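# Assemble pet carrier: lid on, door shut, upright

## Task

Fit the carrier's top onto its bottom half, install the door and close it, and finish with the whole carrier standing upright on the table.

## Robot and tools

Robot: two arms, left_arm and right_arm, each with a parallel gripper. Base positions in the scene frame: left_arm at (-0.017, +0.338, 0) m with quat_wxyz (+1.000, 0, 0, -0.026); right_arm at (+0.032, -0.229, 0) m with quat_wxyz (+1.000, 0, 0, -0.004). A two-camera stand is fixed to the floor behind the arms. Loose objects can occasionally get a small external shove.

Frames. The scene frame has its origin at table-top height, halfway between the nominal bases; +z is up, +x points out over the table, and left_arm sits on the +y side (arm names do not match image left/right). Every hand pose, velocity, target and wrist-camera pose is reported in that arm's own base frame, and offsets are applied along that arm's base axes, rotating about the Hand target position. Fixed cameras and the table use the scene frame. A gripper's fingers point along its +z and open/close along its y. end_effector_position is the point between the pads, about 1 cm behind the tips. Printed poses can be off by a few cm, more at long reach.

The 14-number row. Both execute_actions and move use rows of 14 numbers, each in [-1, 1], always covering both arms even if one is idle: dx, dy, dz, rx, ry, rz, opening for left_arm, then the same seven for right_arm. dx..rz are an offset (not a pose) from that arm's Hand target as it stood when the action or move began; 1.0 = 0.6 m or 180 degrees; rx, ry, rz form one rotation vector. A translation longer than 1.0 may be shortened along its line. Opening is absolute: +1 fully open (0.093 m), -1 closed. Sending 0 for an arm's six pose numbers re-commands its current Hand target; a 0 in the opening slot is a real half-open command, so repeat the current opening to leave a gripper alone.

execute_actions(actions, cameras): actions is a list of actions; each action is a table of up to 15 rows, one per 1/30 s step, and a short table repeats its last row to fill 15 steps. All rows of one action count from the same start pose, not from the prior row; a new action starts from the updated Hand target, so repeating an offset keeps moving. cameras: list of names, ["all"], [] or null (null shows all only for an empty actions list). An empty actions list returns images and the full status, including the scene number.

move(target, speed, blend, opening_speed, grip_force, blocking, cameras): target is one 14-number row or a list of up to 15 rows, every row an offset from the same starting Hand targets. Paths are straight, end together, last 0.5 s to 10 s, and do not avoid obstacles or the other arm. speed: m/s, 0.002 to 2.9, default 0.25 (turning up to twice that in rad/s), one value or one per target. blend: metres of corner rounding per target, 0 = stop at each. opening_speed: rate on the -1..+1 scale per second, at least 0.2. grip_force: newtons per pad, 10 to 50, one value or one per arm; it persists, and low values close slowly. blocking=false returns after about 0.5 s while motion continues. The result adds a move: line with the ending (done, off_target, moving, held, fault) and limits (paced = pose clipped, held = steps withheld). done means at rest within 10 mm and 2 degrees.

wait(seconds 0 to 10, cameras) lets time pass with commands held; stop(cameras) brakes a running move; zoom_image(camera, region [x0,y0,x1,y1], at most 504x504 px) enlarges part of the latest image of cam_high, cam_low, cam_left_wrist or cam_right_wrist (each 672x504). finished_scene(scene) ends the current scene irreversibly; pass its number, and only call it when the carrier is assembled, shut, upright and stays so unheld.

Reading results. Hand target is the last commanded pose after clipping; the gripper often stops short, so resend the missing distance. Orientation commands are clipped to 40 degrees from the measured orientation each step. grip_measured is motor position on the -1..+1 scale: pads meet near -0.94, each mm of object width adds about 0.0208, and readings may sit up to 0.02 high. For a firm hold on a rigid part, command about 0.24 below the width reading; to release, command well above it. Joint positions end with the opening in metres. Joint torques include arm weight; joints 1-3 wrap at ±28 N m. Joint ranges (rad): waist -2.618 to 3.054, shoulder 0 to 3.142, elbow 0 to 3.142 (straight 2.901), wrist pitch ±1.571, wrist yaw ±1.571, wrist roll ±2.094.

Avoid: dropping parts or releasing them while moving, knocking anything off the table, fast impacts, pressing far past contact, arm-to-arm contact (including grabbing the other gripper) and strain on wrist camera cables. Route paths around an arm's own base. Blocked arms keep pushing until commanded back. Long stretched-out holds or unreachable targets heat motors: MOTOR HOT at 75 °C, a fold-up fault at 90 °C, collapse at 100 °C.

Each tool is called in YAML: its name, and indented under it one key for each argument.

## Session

execute_actions:
  actions: []

Scene clock: 0.00 s.
left_arm: end_effector_position=(+0.2344, +0.0250, +0.1802) grip_measured=+1.000 end_effector_quat_wxyz=(+0.517, -0.151, +0.842, +0.024) | right_arm: end_effector_position=(+0.2371, +0.0627, +0.1662) grip_measured=+1.000 end_effector_quat_wxyz=(+0.536, +0.107, +0.834, -0.072)
Joint positions: left_arm=[-0.091 0.442 0.473 -0.534 -0.277 -0.281 0.093] | right_arm=[0.854 0.778 0.499 -0.523 0.957 0.696 0.093]
Joint velocities: within noise
Joint torques (N m): no reading
Heat: left arm: 45 °C; right arm: 37 °C.
Hand target: left_arm +0.2363, +0.0249, +0.1890; +0.527, -0.152, +0.836, +0.021 | right_arm +0.2381, +0.0638, +0.1706; +0.540, +0.110, +0.832, -0.067
Tool commands: left_gripper/opening=+1.0 right_gripper/opening=+1.0

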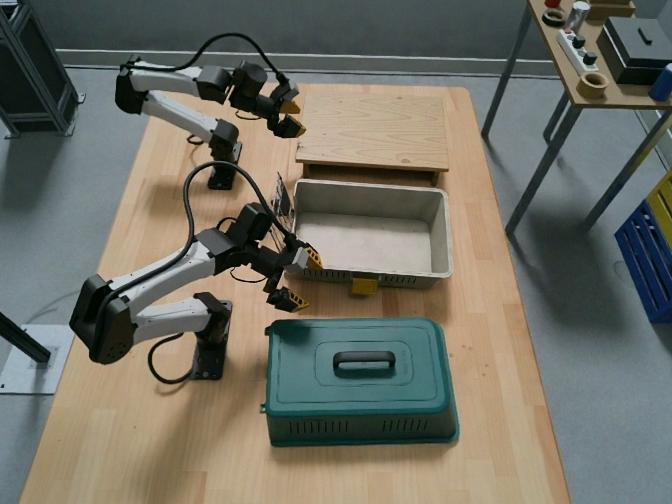

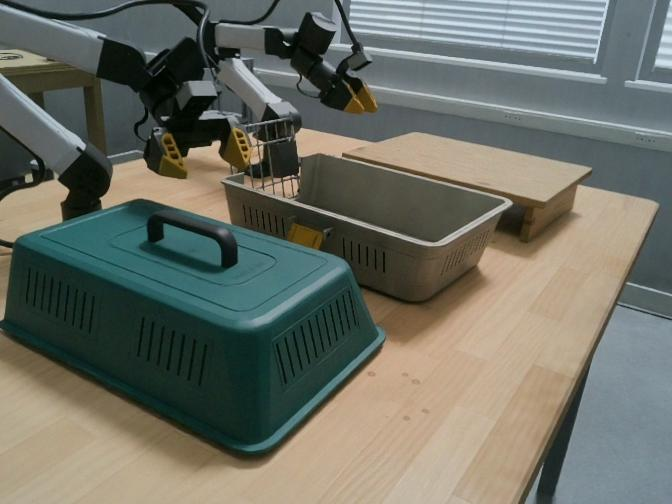

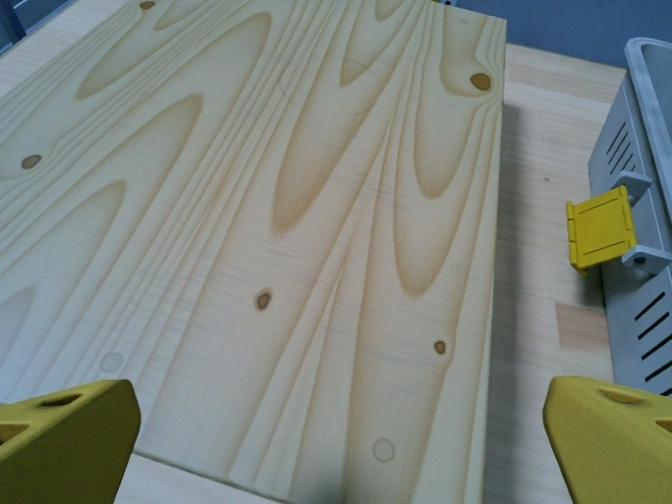

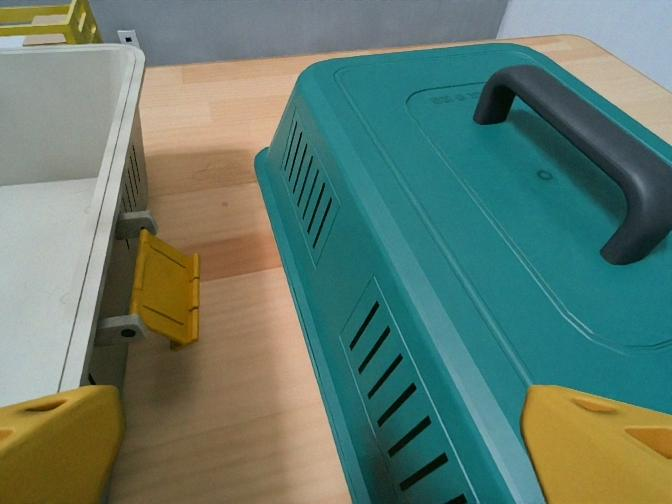

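move:
  target:
    - [0,0,0.1,0,0,0,1,0,-0.05,0.15,0,0,0,1]
    - [-0.144,-0.242,0.218,0.004,-0.07,-0.042,1,0.09,-0.15,0.216,0.0125,0.105,0.04,1]
    - [-0.16,-0.55,0.04,0.0074,-0.139,-0.0835,0,0.178,-0.248,0.216,0.025,0.21,0.08,1]
  speed: 0.25
  blend: [0.03,0.05,0]
  cameras: ["all"]

Scene clock: 11.97 s.
left_arm: end_effector_position=(+0.1385, -0.2985, +0.2031) grip_measured=+0.002 end_effector_quat_wxyz=(+0.678, -0.018, +0.732, -0.067) | right_arm: end_effector_position=(+0.3435, -0.0854, +0.2935) grip_measured=+1.000 end_effector_quat_wxyz=(+0.234, +0.006, +0.972, -0.002)
Joint positions: left_arm=[-1.672 1.788 1.197 -1.342 -1.494 -2.056 0.045] | right_arm=[-0.306 1.619 1.933 -1.429 -0.131 -0.263 0.093]
Joint torques (N m): left_arm=[0.79 -6.72 7.94 -0.35 -0.99 -0.07] | right_arm=[-0.53 -6.49 9.63 1.13 -0.22 -0.18]
Heat: left arm: 47 °C; right arm: 39 °C.
Hand target: left_arm +0.1403, -0.3051, +0.2130; +0.695, -0.037, +0.714, -0.071 | right_arm +0.3449, -0.0851, +0.3001; +0.241, +0.000, +0.970, +0.000
Off the commanded pose: left_arm 0.012 m, 4 deg | right_arm 0.007 m, 1 deg.
joint sent to its limit (left arm) — joint 6 (wrist roll), lower limit. The joint targets still meet the commanded pose.
move: off_target (left_arm); target 3's new opening was sent with left_arm's hand 0.012 m and 4 deg from that target

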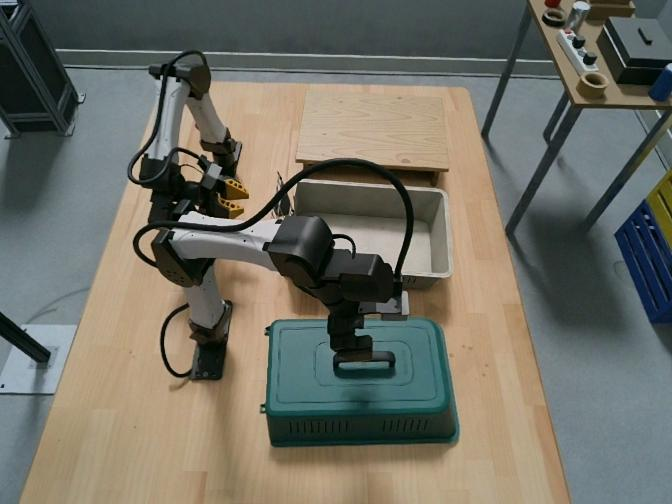

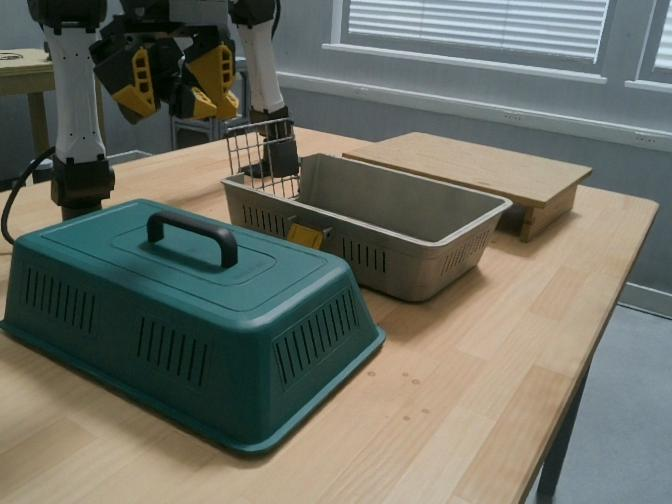

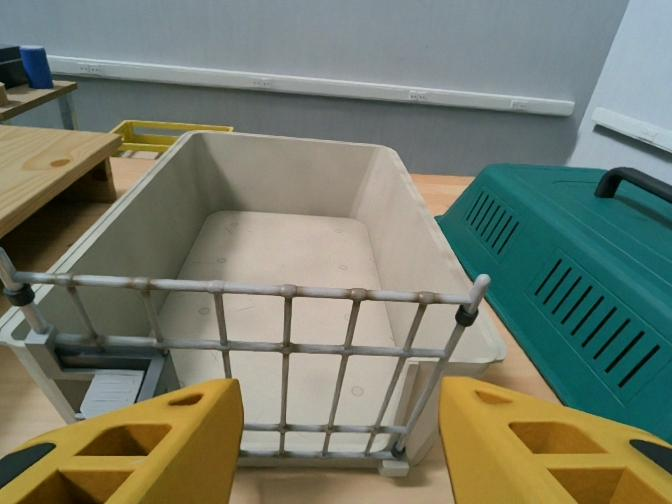

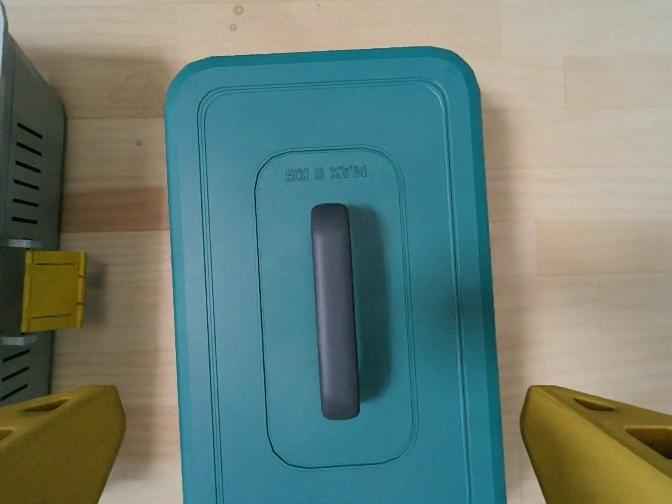

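move:
  target: [0,0,0,0,0,0,0,0.058,-0.0075,-0.177,0,0,0.013,1]
  speed: 0.15
  cameras: ["cam_right_wrist","cam_low"]

Scene clock: 16.83 s.
left_arm: end_effector_position=(+0.1385, -0.2984, +0.2032) grip_measured=+0.002 end_effector_quat_wxyz=(+0.678, -0.018, +0.732, -0.067) | right_arm: end_effector_position=(+0.3762, -0.0924, +0.1947) grip_measured=+1.000 end_effector_quat_wxyz=(+0.234, -0.010, +0.972, +0.002)
Joint positions: left_arm=[-1.672 1.788 1.197 -1.342 -1.494 -2.057 0.045] | right_arm=[-0.304 1.616 1.511 -1.016 -0.145 -0.291 0.093]
Joint torques (N m): left_arm=[0.73 -6.83 7.83 -0.33 -0.96 -0.09] | right_arm=[0.24 -8.16 6.71 1.43 -0.23 -0.18]
Heat: left arm: 48 °C; right arm: 40 °C.
Hand target: left_arm +0.1403, -0.3051, +0.2130; +0.695, -0.037, +0.714, -0.071 | right_arm +0.3797, -0.0894, +0.1938; +0.241, -0.020, +0.970, +0.005
Off the commanded pose: left_arm 0.012 m, 4 deg | right_arm 0.005 m, 1 deg.
joint sent to its limit (left arm) — joint 6 (wrist roll), lower limit. The joint targets still meet the commanded pose.
move: off_target (left_arm)
Images, in order (width x height): cam_low 672x504, cam_right_wrist 672x504.

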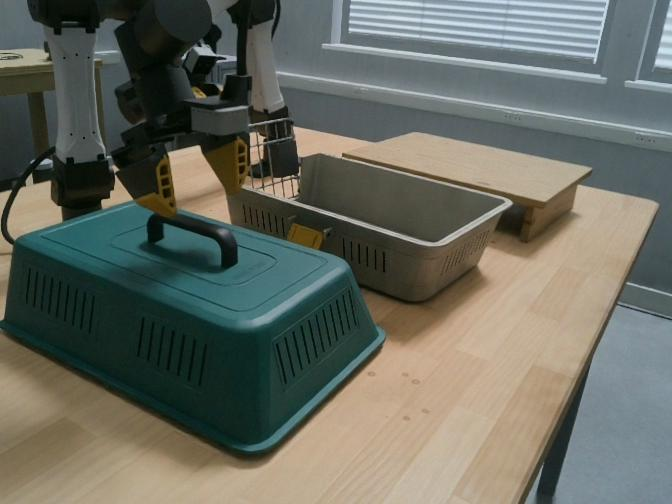

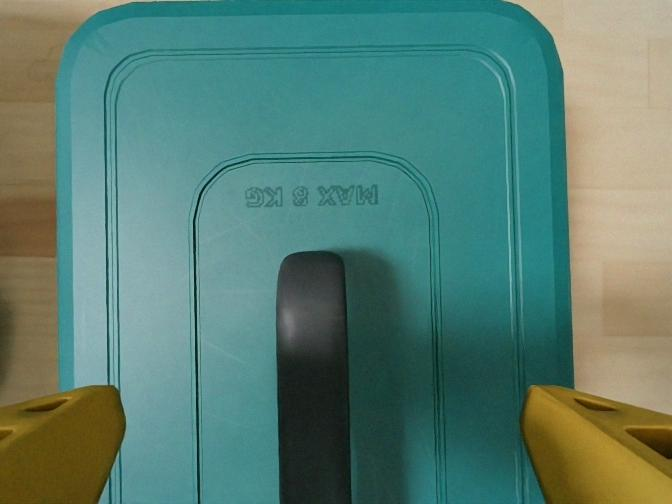

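move:
  target:
    - [0,0,0,0,0,0,0,0.0,0.006,-0.09,0,0,0,1]
    - [0,0,0,0,0,0,0,0.0,0.006,-0.09,0,0,0,-1]
  speed: 0.1
  grip_force: [25,40]
  cameras: ["cam_right_wrist","cam_low"]

Scene clock: 24.47 s.
left_arm: end_effector_position=(+0.1385, -0.2984, +0.2032) grip_measured=+0.002 end_effector_quat_wxyz=(+0.678, -0.018, +0.732, -0.067) | right_arm: end_effector_position=(+0.3771, -0.0883, +0.1378) grip_measured=-0.576 end_effector_quat_wxyz=(+0.231, -0.016, +0.973, +0.004)
Joint positions: left_arm=[-1.672 1.788 1.197 -1.342 -1.494 -2.057 0.045] | right_arm=[-0.293 1.616 1.288 -0.799 -0.146 -0.294 0.018]
Joint torques (N m): left_arm=[0.58 -6.71 7.87 -0.32 -0.99 -0.08] | right_arm=[0.21 -8.99 6.8 1.42 -0.17 -0.03]
Heat: left arm: 49 °C; right arm: 41 °C.
Hand target: left_arm +0.1403, -0.3051, +0.2130; +0.695, -0.037, +0.714, -0.071 | right_arm +0.3797, -0.0859, +0.1399; +0.241, -0.020, +0.970, +0.005
Off the commanded pose: left_arm 0.012 m, 4 deg | right_arm 0.004 m, 1 deg.
joint sent to its limit (left arm) — joint 6 (wrist roll), lower limit. The joint targets still meet the commanded pose.
grip_force (N): 25, 40
move: off_target (left_arm)
Images, in order (width x height): cam_low 672x504, cam_right_wrist 672x504.

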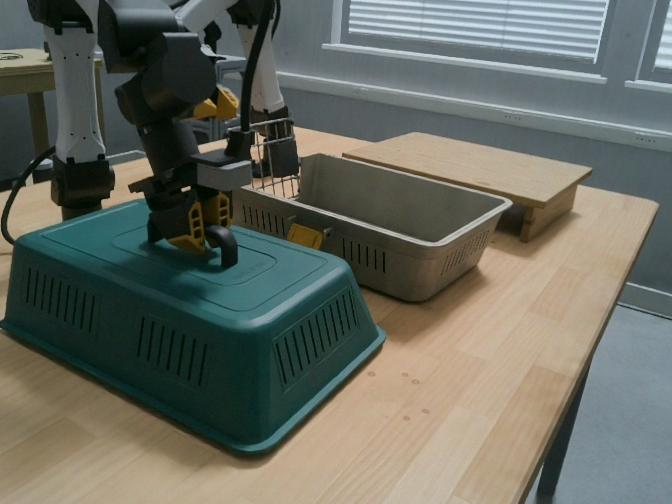

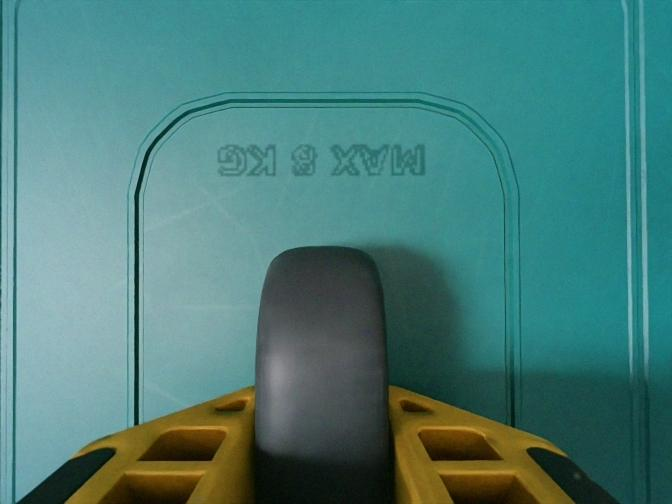

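move:
  target:
    - [0,0,0,0,0,0,0,0.0,0,0,0,0,0,0.5]
    - [0,0,0,0,0,0,0,0.0,0,0.0,0,-0.047,0,0.5]
    - [0,0,0,0,0,0,0,0.0,0,0.0,0,-0.047,0,-1]
  speed: 0.1
  grip_force: [25,50]
  cameras: ["cam_right_wrist","cam_left_wrist"]

Scene clock: 30.50 s.
left_arm: end_effector_position=(+0.1385, -0.2984, +0.2032) grip_measured=+0.002 end_effector_quat_wxyz=(+0.678, -0.018, +0.732, -0.067) | right_arm: end_effector_position=(+0.3781, -0.0866, +0.1342) grip_measured=-0.698 end_effector_quat_wxyz=(+0.297, -0.021, +0.955, +0.001)
Joint positions: left_arm=[-1.672 1.788 1.197 -1.342 -1.494 -2.057 0.045] | right_arm=[-0.305 1.523 1.115 -0.586 -0.186 -0.295 0.012]
Joint torques (N m): left_arm=[0.73 -6.93 7.84 -0.34 -0.97 -0.09] | right_arm=[-0.47 -9.11 6.87 1.65 -0.27 0]
Heat: left arm: 50 °C; right arm: 41 °C.
Hand target: left_arm +0.1403, -0.3051, +0.2130; +0.695, -0.037, +0.714, -0.071 | right_arm +0.3797, -0.0858, +0.1398; +0.312, -0.020, +0.950, +0.004
Off the commanded pose: left_arm 0.012 m, 4 deg | right_arm 0.006 m, 2 deg.
joint sent to its limit (left arm) — joint 6 (wrist roll), lower limit. The joint targets still meet the commanded pose.
grip_force (N): 25, 50
move: off_target (left_arm)
Images, in order (width x height): cam_left_wrist 672x504, cam_right_wrist 672x504.

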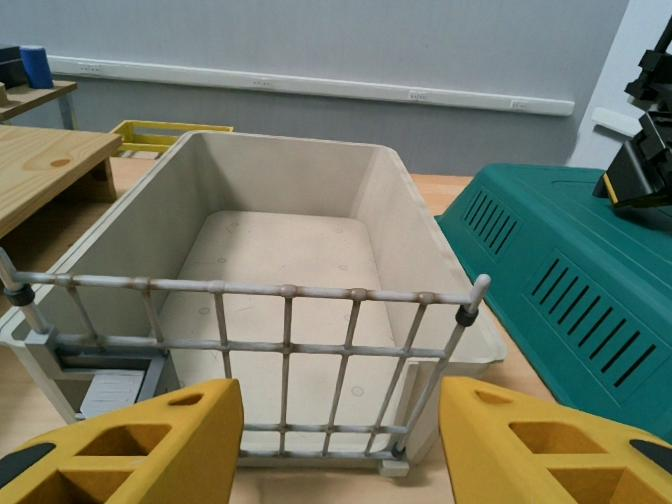

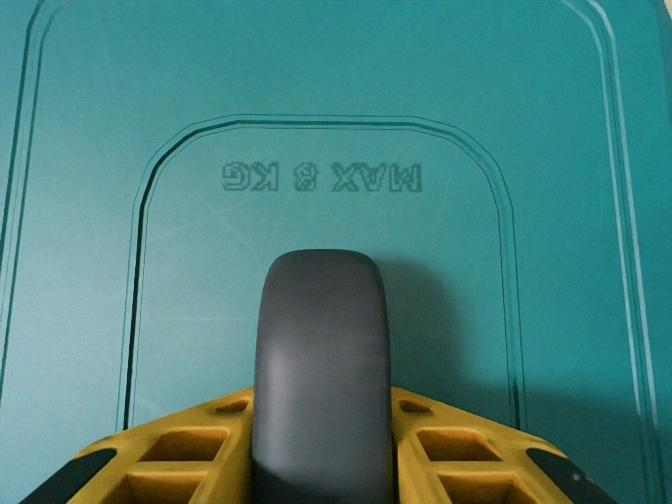

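move:
  target:
    - [0,0,0,0,0,0,0,0.01,0.0,0.1,0,-0.015,0.0,-1]
    - [0,0,0,0,0,0,0,0.02,0.01,0.35,0,-0.02,0,-1]
    - [0,0,0,0,0,0,0,0.036,0.57,0.335,0.0,-0.01,-0.028,-1]
  speed: [0.08,0.12,0.13]
  blend: [0.02,0.05,0]
  cameras: ["all"]

Scene clock: 49.70 s.
left_arm: end_effector_position=(+0.1385, -0.2984, +0.2032) grip_measured=+0.002 end_effector_quat_wxyz=(+0.678, -0.018, +0.732, -0.067) | right_arm: end_effector_position=(+0.3961, +0.2596, +0.3171) grip_measured=-0.682 end_effector_quat_wxyz=(+0.336, -0.008, +0.942, +0.004)
Joint positions: left_arm=[-1.672 1.788 1.197 -1.342 -1.494 -2.057 0.045] | right_arm=[0.727 2.203 2.781 -1.593 0.423 0.586 0.012]
Joint torques (N m): left_arm=[0.69 -6.9 7.88 -0.34 -0.95 -0.08] | right_arm=[-0.44 -12.86 9.98 1.57 0.58 0.06]
Heat: left arm: 51 °C; right arm: 43 °C.
Hand target: left_arm +0.1403, -0.3051, +0.2130; +0.695, -0.037, +0.714, -0.071 | right_arm +0.4013, +0.2561, +0.3408; +0.327, +0.022, +0.945, -0.011
Off the commanded pose: left_arm 0.012 m, 4 deg | right_arm 0.025 m, 4 deg.
joint read past its limit (right arm) — joint 4 (wrist pitch), lower limit.
joint sent to its limit (left arm) — joint 6 (wrist roll), lower limit. The joint targets still meet the commanded pose.
joint sent to its limit (right arm) — joint 4 (wrist pitch), lower limit. The joint targets are off in orientation, not in position.
grip_force (N): 25, 50
move: off_target (left_arm, right_arm)

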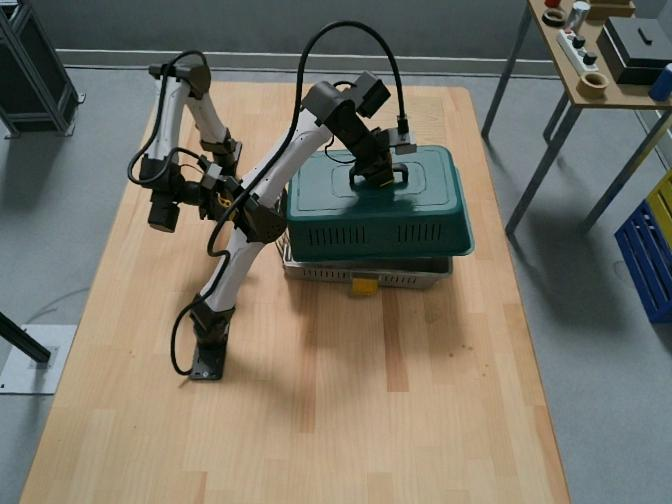

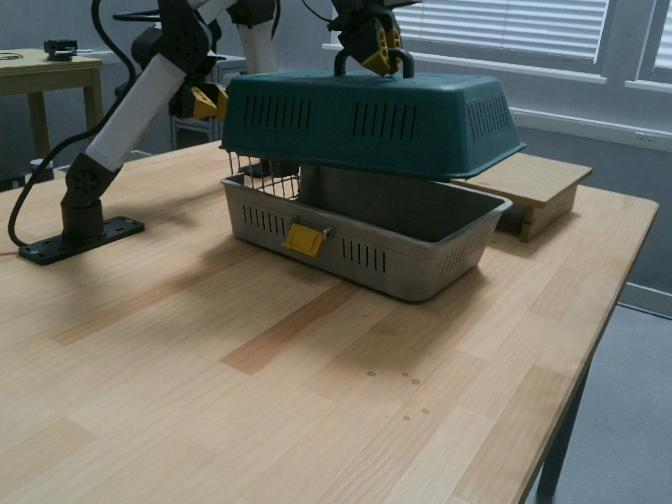

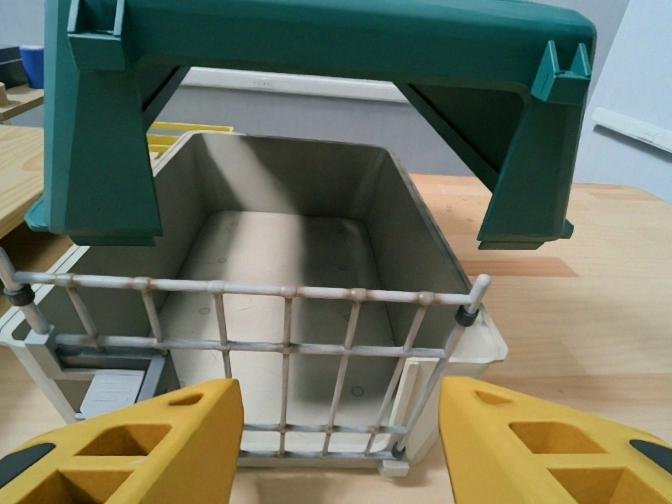

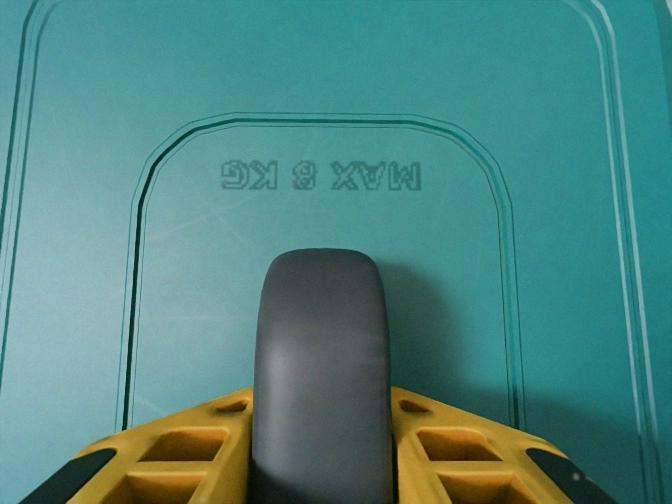

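move:
  target:
    - [0,0,0,0,0,0,0,0.0,0.043,-0.05,-0.0,0.01,-0.02,-1]
  speed: [0.08]
  cameras: ["all"]

Scene clock: 55.03 s.
left_arm: end_effector_position=(+0.1385, -0.2984, +0.2032) grip_measured=+0.002 end_effector_quat_wxyz=(+0.678, -0.018, +0.732, -0.067) | right_arm: end_effector_position=(+0.3968, +0.2813, +0.2863) grip_measured=-0.682 end_effector_quat_wxyz=(+0.319, +0.022, +0.947, -0.006)
Joint positions: left_arm=[-1.672 1.788 1.197 -1.342 -1.494 -2.057 0.045] | right_arm=[0.769 2.275 2.781 -1.594 0.453 0.701 0.012]
Joint torques (N m): left_arm=[0.61 -6.8 7.86 -0.34 -0.98 -0.07] | right_arm=[0.25 -13.71 10.3 1.43 0.64 0.08]
Heat: left arm: 51 °C; right arm: 44 °C.
Hand target: left_arm +0.1403, -0.3051, +0.2130; +0.695, -0.037, +0.714, -0.071 | right_arm +0.4012, +0.2820, +0.3108; +0.311, +0.051, +0.949, -0.021
Off the commanded pose: left_arm 0.012 m, 4 deg | right_arm 0.025 m, 4 deg.
joint read past its limit (right arm) — joint 4 (wrist pitch), lower limit.
joint sent to its limit (left arm) — joint 6 (wrist roll), lower limit. The joint targets still meet the commanded pose.
joint sent to its limit (right arm) — joint 4 (wrist pitch), lower limit. The joint targets are off in orientation, not in position.
grip_force (N): 25, 50
move: off_target (left_arm, right_arm)

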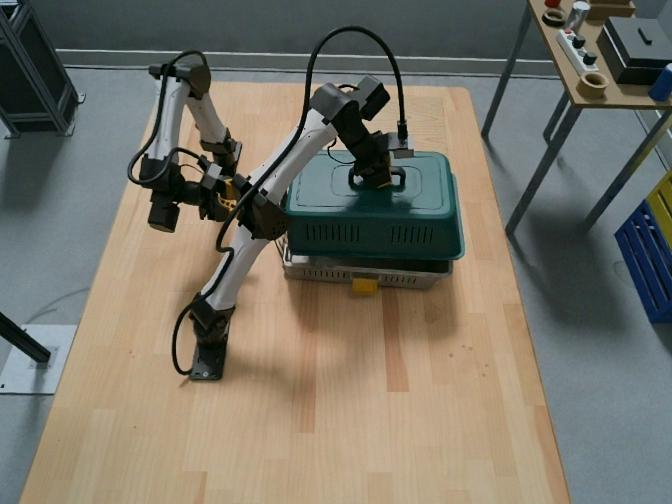

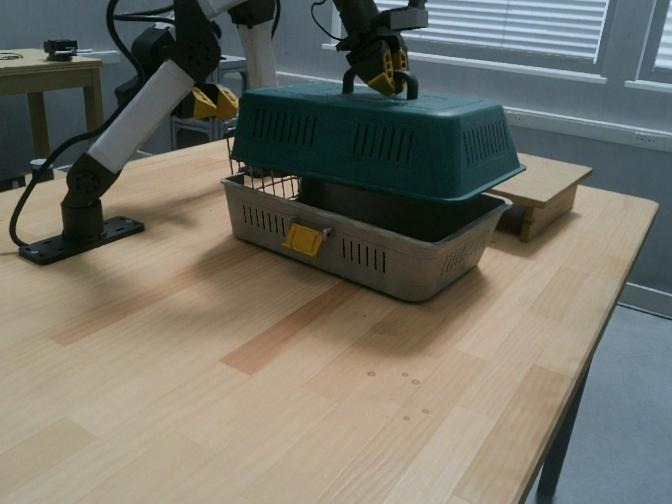

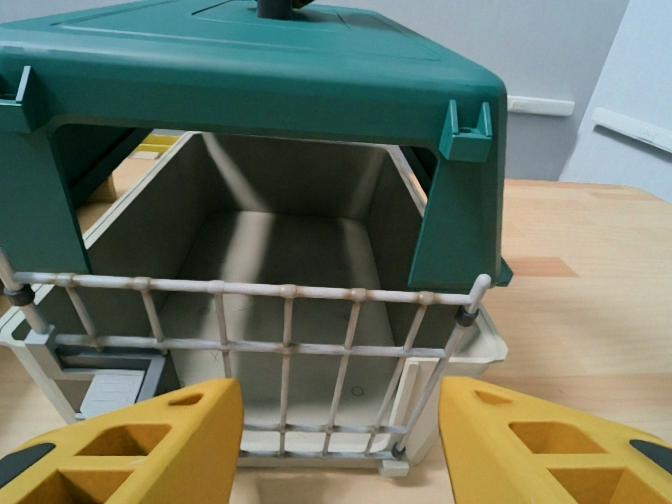

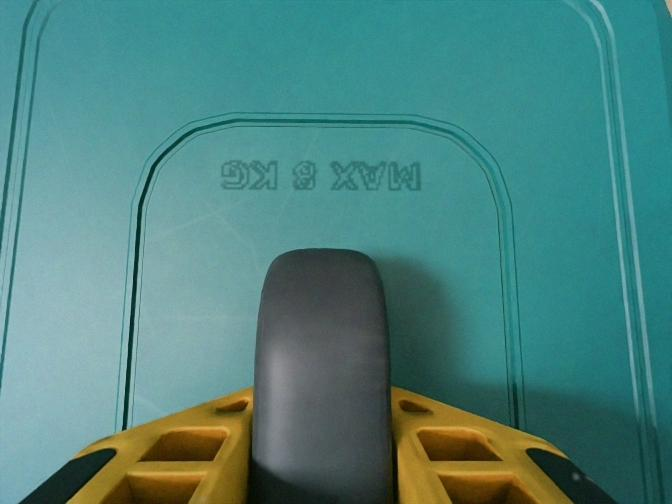

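move:
  target:
    - [0.05,-0.055,-0.04,0.0,-0.01,0,-1,0.0,0.0,0,0,0.0,0,-1]
    - [0.145,-0.055,-0.045,0.0,-0.015,0,-1,0.0,0.0,0,0,0.0,0,-1]
  speed: [0.08]
  cameras: ["cam_left_wrist","cam_high"]

speed must be one number or one for each of the 2 targets, got a list of 1; nothing of the call was run

move:
  target:
    - [0.05,-0.055,-0.04,0.0,-0.01,0,-1,0.0,0.0,0,0,0.0,0,-1]
    - [0.145,-0.055,-0.045,0.0,-0.015,0,-1,0.0,0.0,0,0,0.0,0,-1]
  speed: 0.08
  cameras: ["cam_left_wrist","cam_high"]

Scene clock: 73.20 s.
left_arm: end_effector_position=(+0.2259, -0.3443, +0.1662) grip_measured=-0.981 end_effector_quat_wxyz=(+0.681, -0.085, +0.728, +0.009) | right_arm: end_effector_position=(+0.3968, +0.2812, +0.2863) grip_measured=-0.682 end_effector_quat_wxyz=(+0.319, +0.022, +0.947, -0.006)
Joint positions: left_arm=[-1.41 1.941 1.235 -0.451 -1.491 -1.259 0] | right_arm=[0.769 2.275 2.781 -1.594 0.454 0.702 0.012]
Joint torques (N m): left_arm=[0.4 -14.02 5.34 1.07 -0.88 0.17] | right_arm=[0.23 -13.67 10.39 1.44 0.63 0.07]
Heat: left arm: 52 °C; right arm: 50 °C.
Hand target: left_arm +0.2273, -0.3381, +0.1861; +0.712, -0.036, +0.698, -0.072 | right_arm +0.4012, +0.2820, +0.3108; +0.312, +0.051, +0.949, -0.021
Off the commanded pose: left_arm 0.021 m, 12 deg | right_arm 0.025 m, 4 deg.
joint read past its limit (right arm) — joint 4 (wrist pitch), lower limit.
joint sent to its limit (right arm) — joint 4 (wrist pitch), lower limit. The joint targets are off in orientation, not in position.
grip_force (N): 25, 50
move: off_target (left_arm, right_arm)
Images, in order (width x height): cam_high 672x504, cam_left_wrist 672x504.

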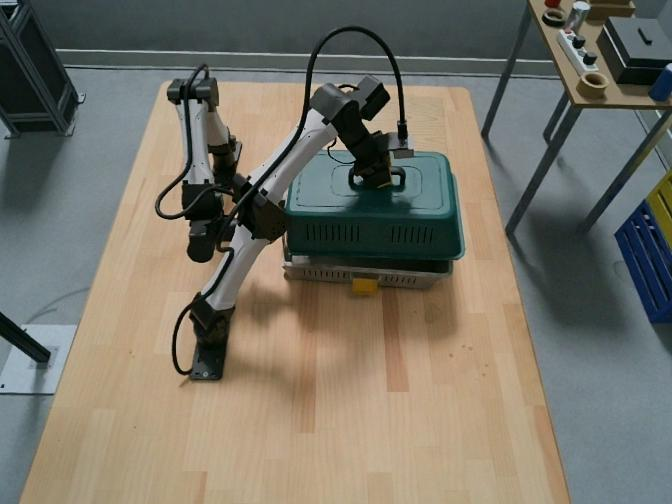

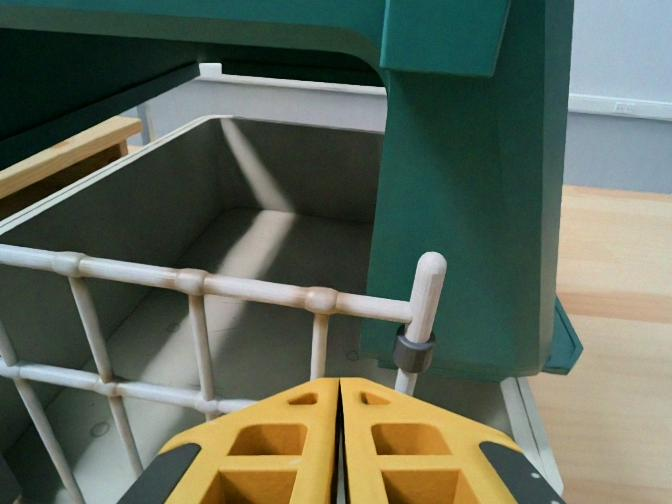

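move:
  target:
    - [-0.005,0.025,0.0,0.0,0.0,0.02,-1,0.0,0.0,0,0,0.0,0,-1]
    - [0.02,0.025,-0.0,0.0,-0.0,0.02,-1,0.0,0.0,0,0,0.0,0,-1]
  speed: 0.08
  cameras: ["cam_left_wrist","cam_high"]

Scene clock: 80.57 s.
left_arm: end_effector_position=(+0.2372, -0.3204, +0.1839) grip_measured=-0.981 end_effector_quat_wxyz=(+0.707, -0.053, +0.705, -0.032) | right_arm: end_effector_position=(+0.3968, +0.2812, +0.2863) grip_measured=-0.682 end_effector_quat_wxyz=(+0.319, +0.022, +0.947, -0.006)
Joint positions: left_arm=[-1.362 1.83 0.763 1.073 -1.392 -0.114 0] | right_arm=[0.769 2.275 2.781 -1.594 0.454 0.702 0.012]
Joint torques (N m): left_arm=[0.5 -7.8 5.35 2.1 0.19 0.24] | right_arm=[0.24 -13.64 10.39 1.44 0.64 0.07]
Heat: left arm: 52 °C; right arm: 51 °C.
Hand target: left_arm +0.2394, -0.3230, +0.1860; +0.714, -0.057, +0.696, -0.049 | right_arm +0.4012, +0.2820, +0.3108; +0.312, +0.051, +0.949, -0.021
Off the commanded pose: left_arm 0.004 m, 2 deg | right_arm 0.025 m, 4 deg.
joint read past its limit (right arm) — joint 4 (wrist pitch), lower limit.
joint sent to its limit (right arm) — joint 4 (wrist pitch), lower limit. The joint targets are off in orientation, not in position.
grip_force (N): 25, 50
move: off_target (right_arm)
Images, in order (width x height): cam_high 672x504, cam_left_wrist 672x504.

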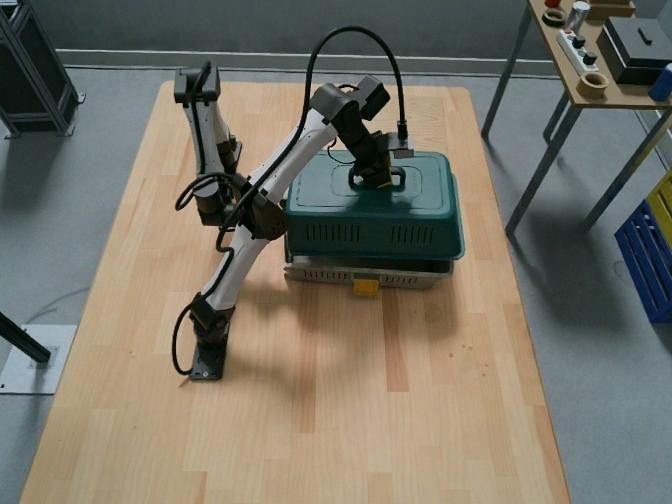

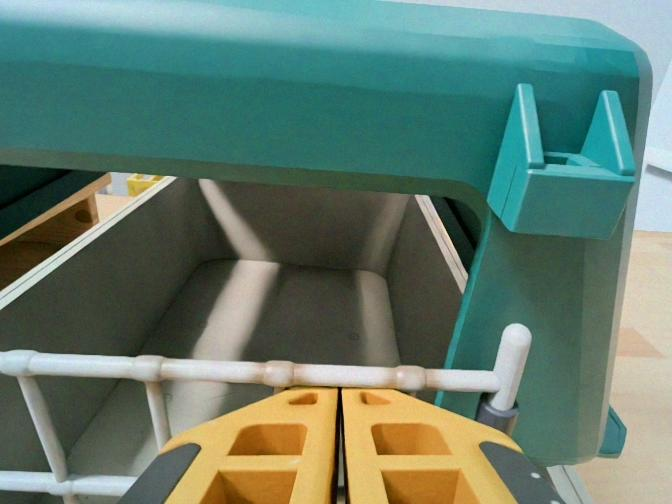

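move:
  target:
    - [0,0,0.0,0.0,0.0,0.0,-1,0.023,-0.014,-0.048,0,0.01,0,-1]
  speed: 0.06
  cameras: ["cam_left_wrist","cam_low"]

zoom_image:
  camera: "cam_left_wrist"
  region: [400, 120, 640, 480]

Scene clock: 87.30 s.
left_arm: end_effector_position=(+0.2372, -0.3204, +0.1840) grip_measured=-0.981 end_effector_quat_wxyz=(+0.707, -0.053, +0.705, -0.032) | right_arm: end_effector_position=(+0.4091, +0.2745, +0.2674) grip_measured=-0.682 end_effector_quat_wxyz=(+0.300, +0.032, +0.953, -0.016)
Joint positions: left_arm=[-1.362 1.83 0.763 1.074 -1.392 -0.113 0] | right_arm=[0.735 2.313 2.781 -1.594 0.432 0.702 0.012]
Joint torques (N m): left_arm=[0.49 -8.1 5.49 1.97 0.18 0.09] | right_arm=[-0.66 -13.89 8.03 1.38 0.44 -0.01]
Heat: left arm: 51 °C; right arm: 52 °C.
Hand target: left_arm +0.2392, -0.3226, +0.1863; +0.709, -0.059, +0.701, -0.049 (not the last commanded pose) | right_arm +0.4151, +0.2736, +0.2820; +0.297, +0.051, +0.953, -0.022
Off the commanded pose: left_arm 0.004 m, 2 deg | right_arm 0.016 m, 2 deg.
joint read past its limit (right arm) — joint 4 (wrist pitch), lower limit.
joint sent to its limit (right arm) — joint 4 (wrist pitch), lower limit. The joint targets are off in orientation, not in position.
grip_force (N): 25, 50
move: off_target (right_arm)
Images, in order (width x height): cam_low 672x504, cam_left_wrist 672x504.

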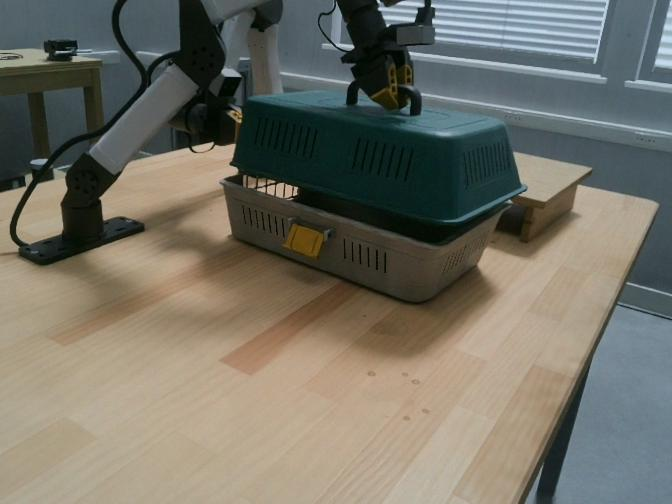

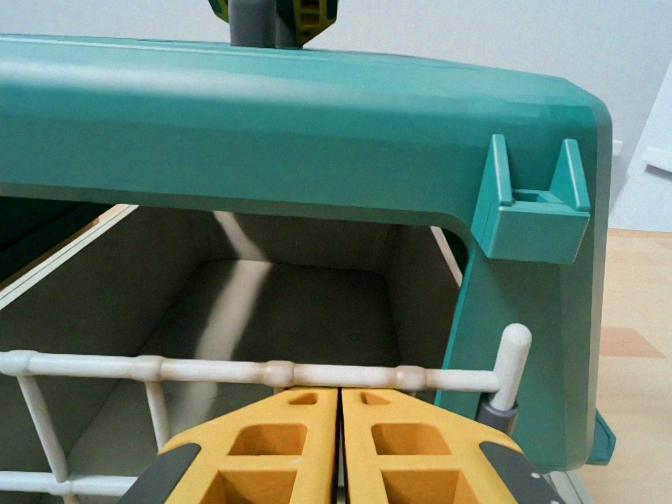

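Scaled by 1.400 from the camera's 672x504 image, which has a finer 960x720 frame.

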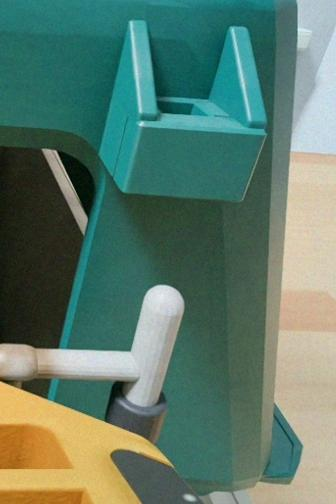

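move:
  target:
    - [0,0,0.0,0.0,0.0,0.0,-1,0.0,-0.01,-0.022,0,0.005,0,-1]
  speed: 0.04
  cameras: ["cam_left_wrist","cam_low"]

zoom_image:
  camera: "cam_left_wrist"
  region: [400, 120, 640, 480]

Scene clock: 95.17 s.
left_arm: end_effector_position=(+0.2372, -0.3204, +0.1840) grip_measured=-0.981 end_effector_quat_wxyz=(+0.707, -0.053, +0.705, -0.032) | right_arm: end_effector_position=(+0.4106, +0.2697, +0.2565) grip_measured=-0.682 end_effector_quat_wxyz=(+0.283, +0.034, +0.958, -0.023)
Joint positions: left_arm=[-1.362 1.83 0.763 1.074 -1.392 -0.113 0] | right_arm=[0.72 2.313 2.747 -1.594 0.416 0.702 0.012]
Joint torques (N m): left_arm=[0.57 -8.06 5.38 1.94 0.21 0.09] | right_arm=[-0.68 -14.74 6.3 1.31 0.45 0.05]
Heat: left arm: 51 °C; right arm: 53 °C.
Hand target: left_arm +0.2392, -0.3226, +0.1863; +0.709, -0.059, +0.701, -0.049 | right_arm +0.4151, +0.2676, +0.2688; +0.289, +0.051, +0.956, -0.022
Off the commanded pose: left_arm 0.004 m, 2 deg | right_arm 0.013 m, 2 deg.
joint read past its limit (right arm) — joint 4 (wrist pitch), lower limit.
joint sent to its limit (right arm) — joint 4 (wrist pitch), lower limit. The joint targets still meet the commanded pose.
grip_force (N): 25, 50
move: off_target (right_arm)
Images, in order (width x height): cam_low 672x504, cam_left_wrist 672x504.

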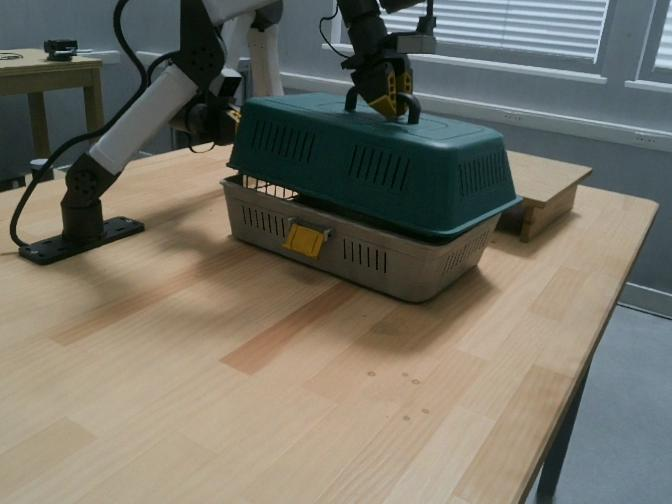

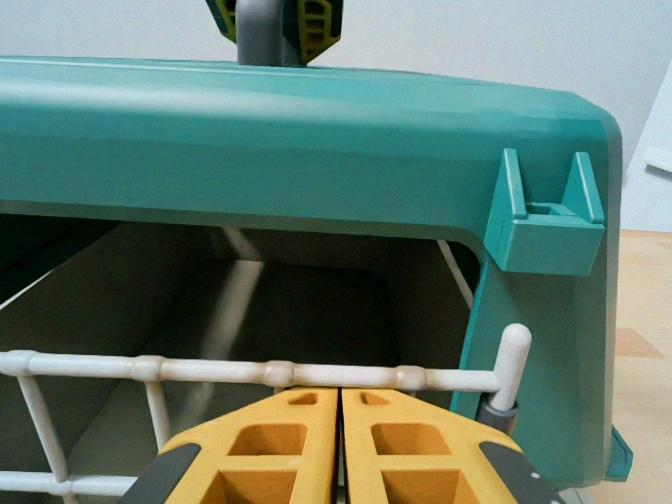

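Scaled by 1.400 from the camera's 672x504 image, which has a finer 960x720 frame.

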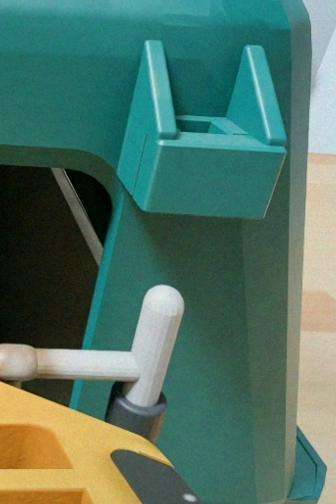

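move:
  target:
    - [0,0,0.0,0.0,0.0,0.0,-1,0.0,-0.0,-0.01,0,-0.02,0,-1]
  speed: 0.04
  cameras: ["cam_left_wrist","cam_low"]

zoom_image:
  camera: "cam_left_wrist"
  region: [400, 120, 640, 480]

zoom_image:
  camera: "cam_low"
  region: [190, 80, 530, 310]

Scene clock: 100.20 s.
left_arm: end_effector_position=(+0.2372, -0.3204, +0.1840) grip_measured=-0.981 end_effector_quat_wxyz=(+0.707, -0.053, +0.705, -0.032) | right_arm: end_effector_position=(+0.4151, +0.2705, +0.2492) grip_measured=-0.682 end_effector_quat_wxyz=(+0.297, +0.041, +0.954, -0.025)
Joint positions: left_arm=[-1.362 1.83 0.763 1.074 -1.392 -0.113 0] | right_arm=[0.723 2.233 2.549 -1.46 0.441 0.711 0.012]
Joint torques (N m): left_arm=[0.66 -8.03 5.38 1.89 0.18 0.11] | right_arm=[0.2 -15.8 5.39 1.29 0.61 0.09]
Heat: left arm: 50 °C; right arm: 54 °C.
Hand target: left_arm +0.2392, -0.3226, +0.1863; +0.709, -0.059, +0.701, -0.049 | right_arm +0.4150, +0.2676, +0.2629; +0.319, +0.051, +0.946, -0.021
Off the commanded pose: left_arm 0.004 m, 2 deg | right_arm 0.014 m, 3 deg.
grip_force (N): 25, 50
move: off_target (right_arm)
Images, in order (width x height): cam_low 672x504, cam_left_wrist 672x504.

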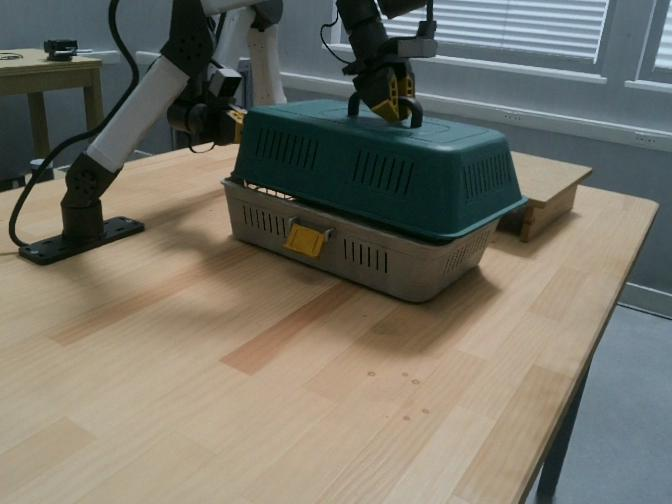

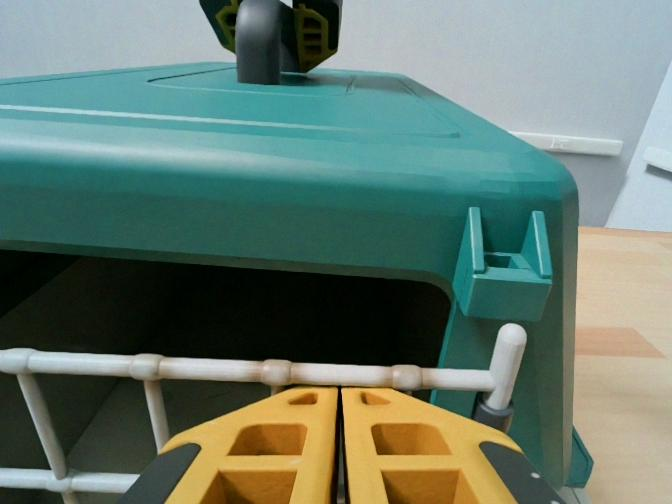

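Scaled by 1.400 from the camera's 672x504 image, which has a finer 960x720 frame.

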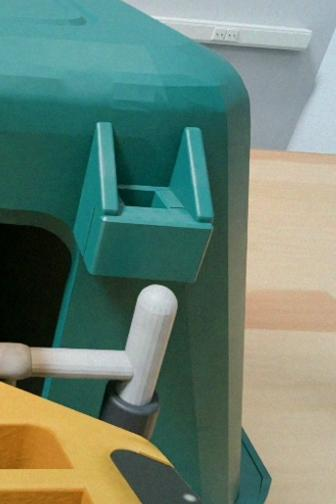

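Scaled by 1.482 from the camera's 672x504 image, which has a finer 960x720 frame.

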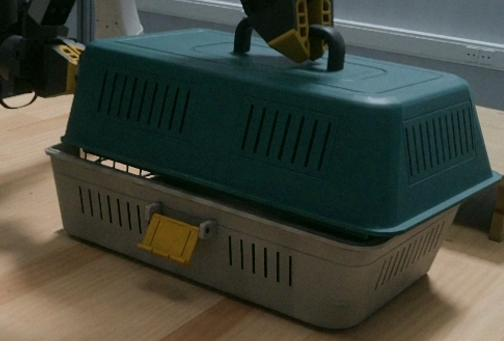

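move:
  target:
    - [0,0,0.0,0.0,0.0,0.0,-1,-0.023,-0.0,0.015,0,-0.0,0,-1]
  speed: 0.04
  cameras: ["cam_left_wrist","cam_low"]

zoom_image:
  camera: "cam_left_wrist"
  region: [400, 120, 640, 480]

zoom_image:
  camera: "cam_low"
  region: [190, 80, 530, 310]

Scene clock: 107.73 s.
left_arm: end_effector_position=(+0.2372, -0.3204, +0.1840) grip_measured=-0.981 end_effector_quat_wxyz=(+0.707, -0.053, +0.705, -0.032) | right_arm: end_effector_position=(+0.4085, +0.2719, +0.2504) grip_measured=-0.682 end_effector_quat_wxyz=(+0.300, +0.038, +0.953, -0.032)
Joint positions: left_arm=[-1.362 1.83 0.763 1.074 -1.392 -0.113 0] | right_arm=[0.741 2.215 2.522 -1.461 0.462 0.722 0.012]
Joint torques (N m): left_arm=[0.49 -8.02 5.44 1.97 0.19 0.11] | right_arm=[0.61 -17.48 6.02 1.08 0.51 0.18]
Heat: left arm: 50 °C; right arm: 54 °C.
Hand target: left_arm +0.2392, -0.3226, +0.1863; +0.709, -0.059, +0.701, -0.049 | right_arm +0.4013, +0.2676, +0.2718; +0.319, +0.051, +0.946, -0.021
Off the commanded pose: left_arm 0.004 m, 2 deg | right_arm 0.023 m, 3 deg.
grip_force (N): 25, 50
move: off_target (right_arm)
Images, in order (width x height): cam_low 672x504, cam_left_wrist 672x504.

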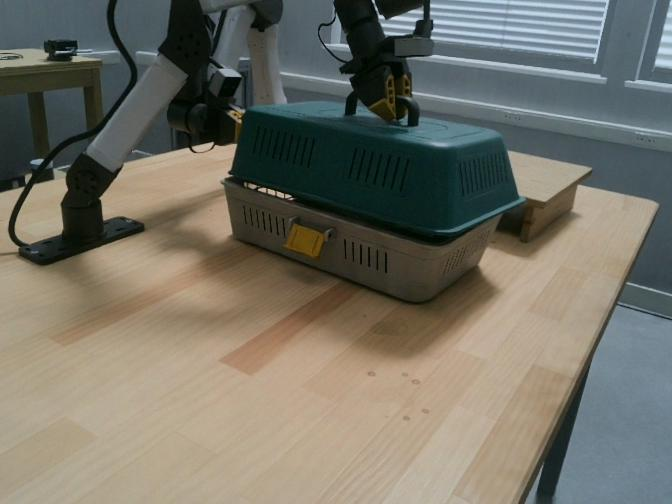

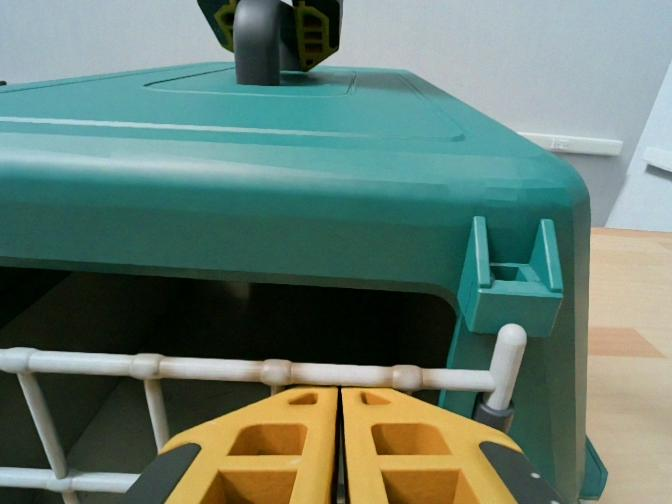

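Scaled by 1.400 from the camera's 672x504 image, which has a finer 960x720 frame.

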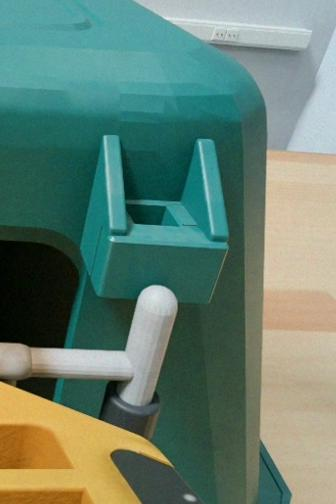

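Scaled by 1.482 from the camera's 672x504 image, which has a finer 960x720 frame.

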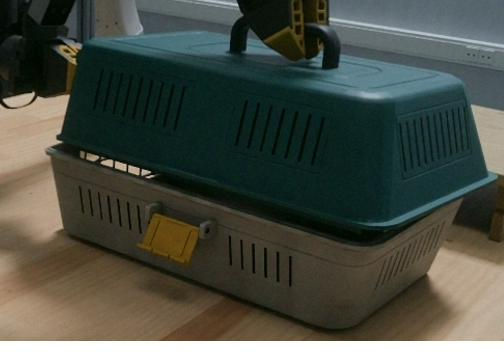

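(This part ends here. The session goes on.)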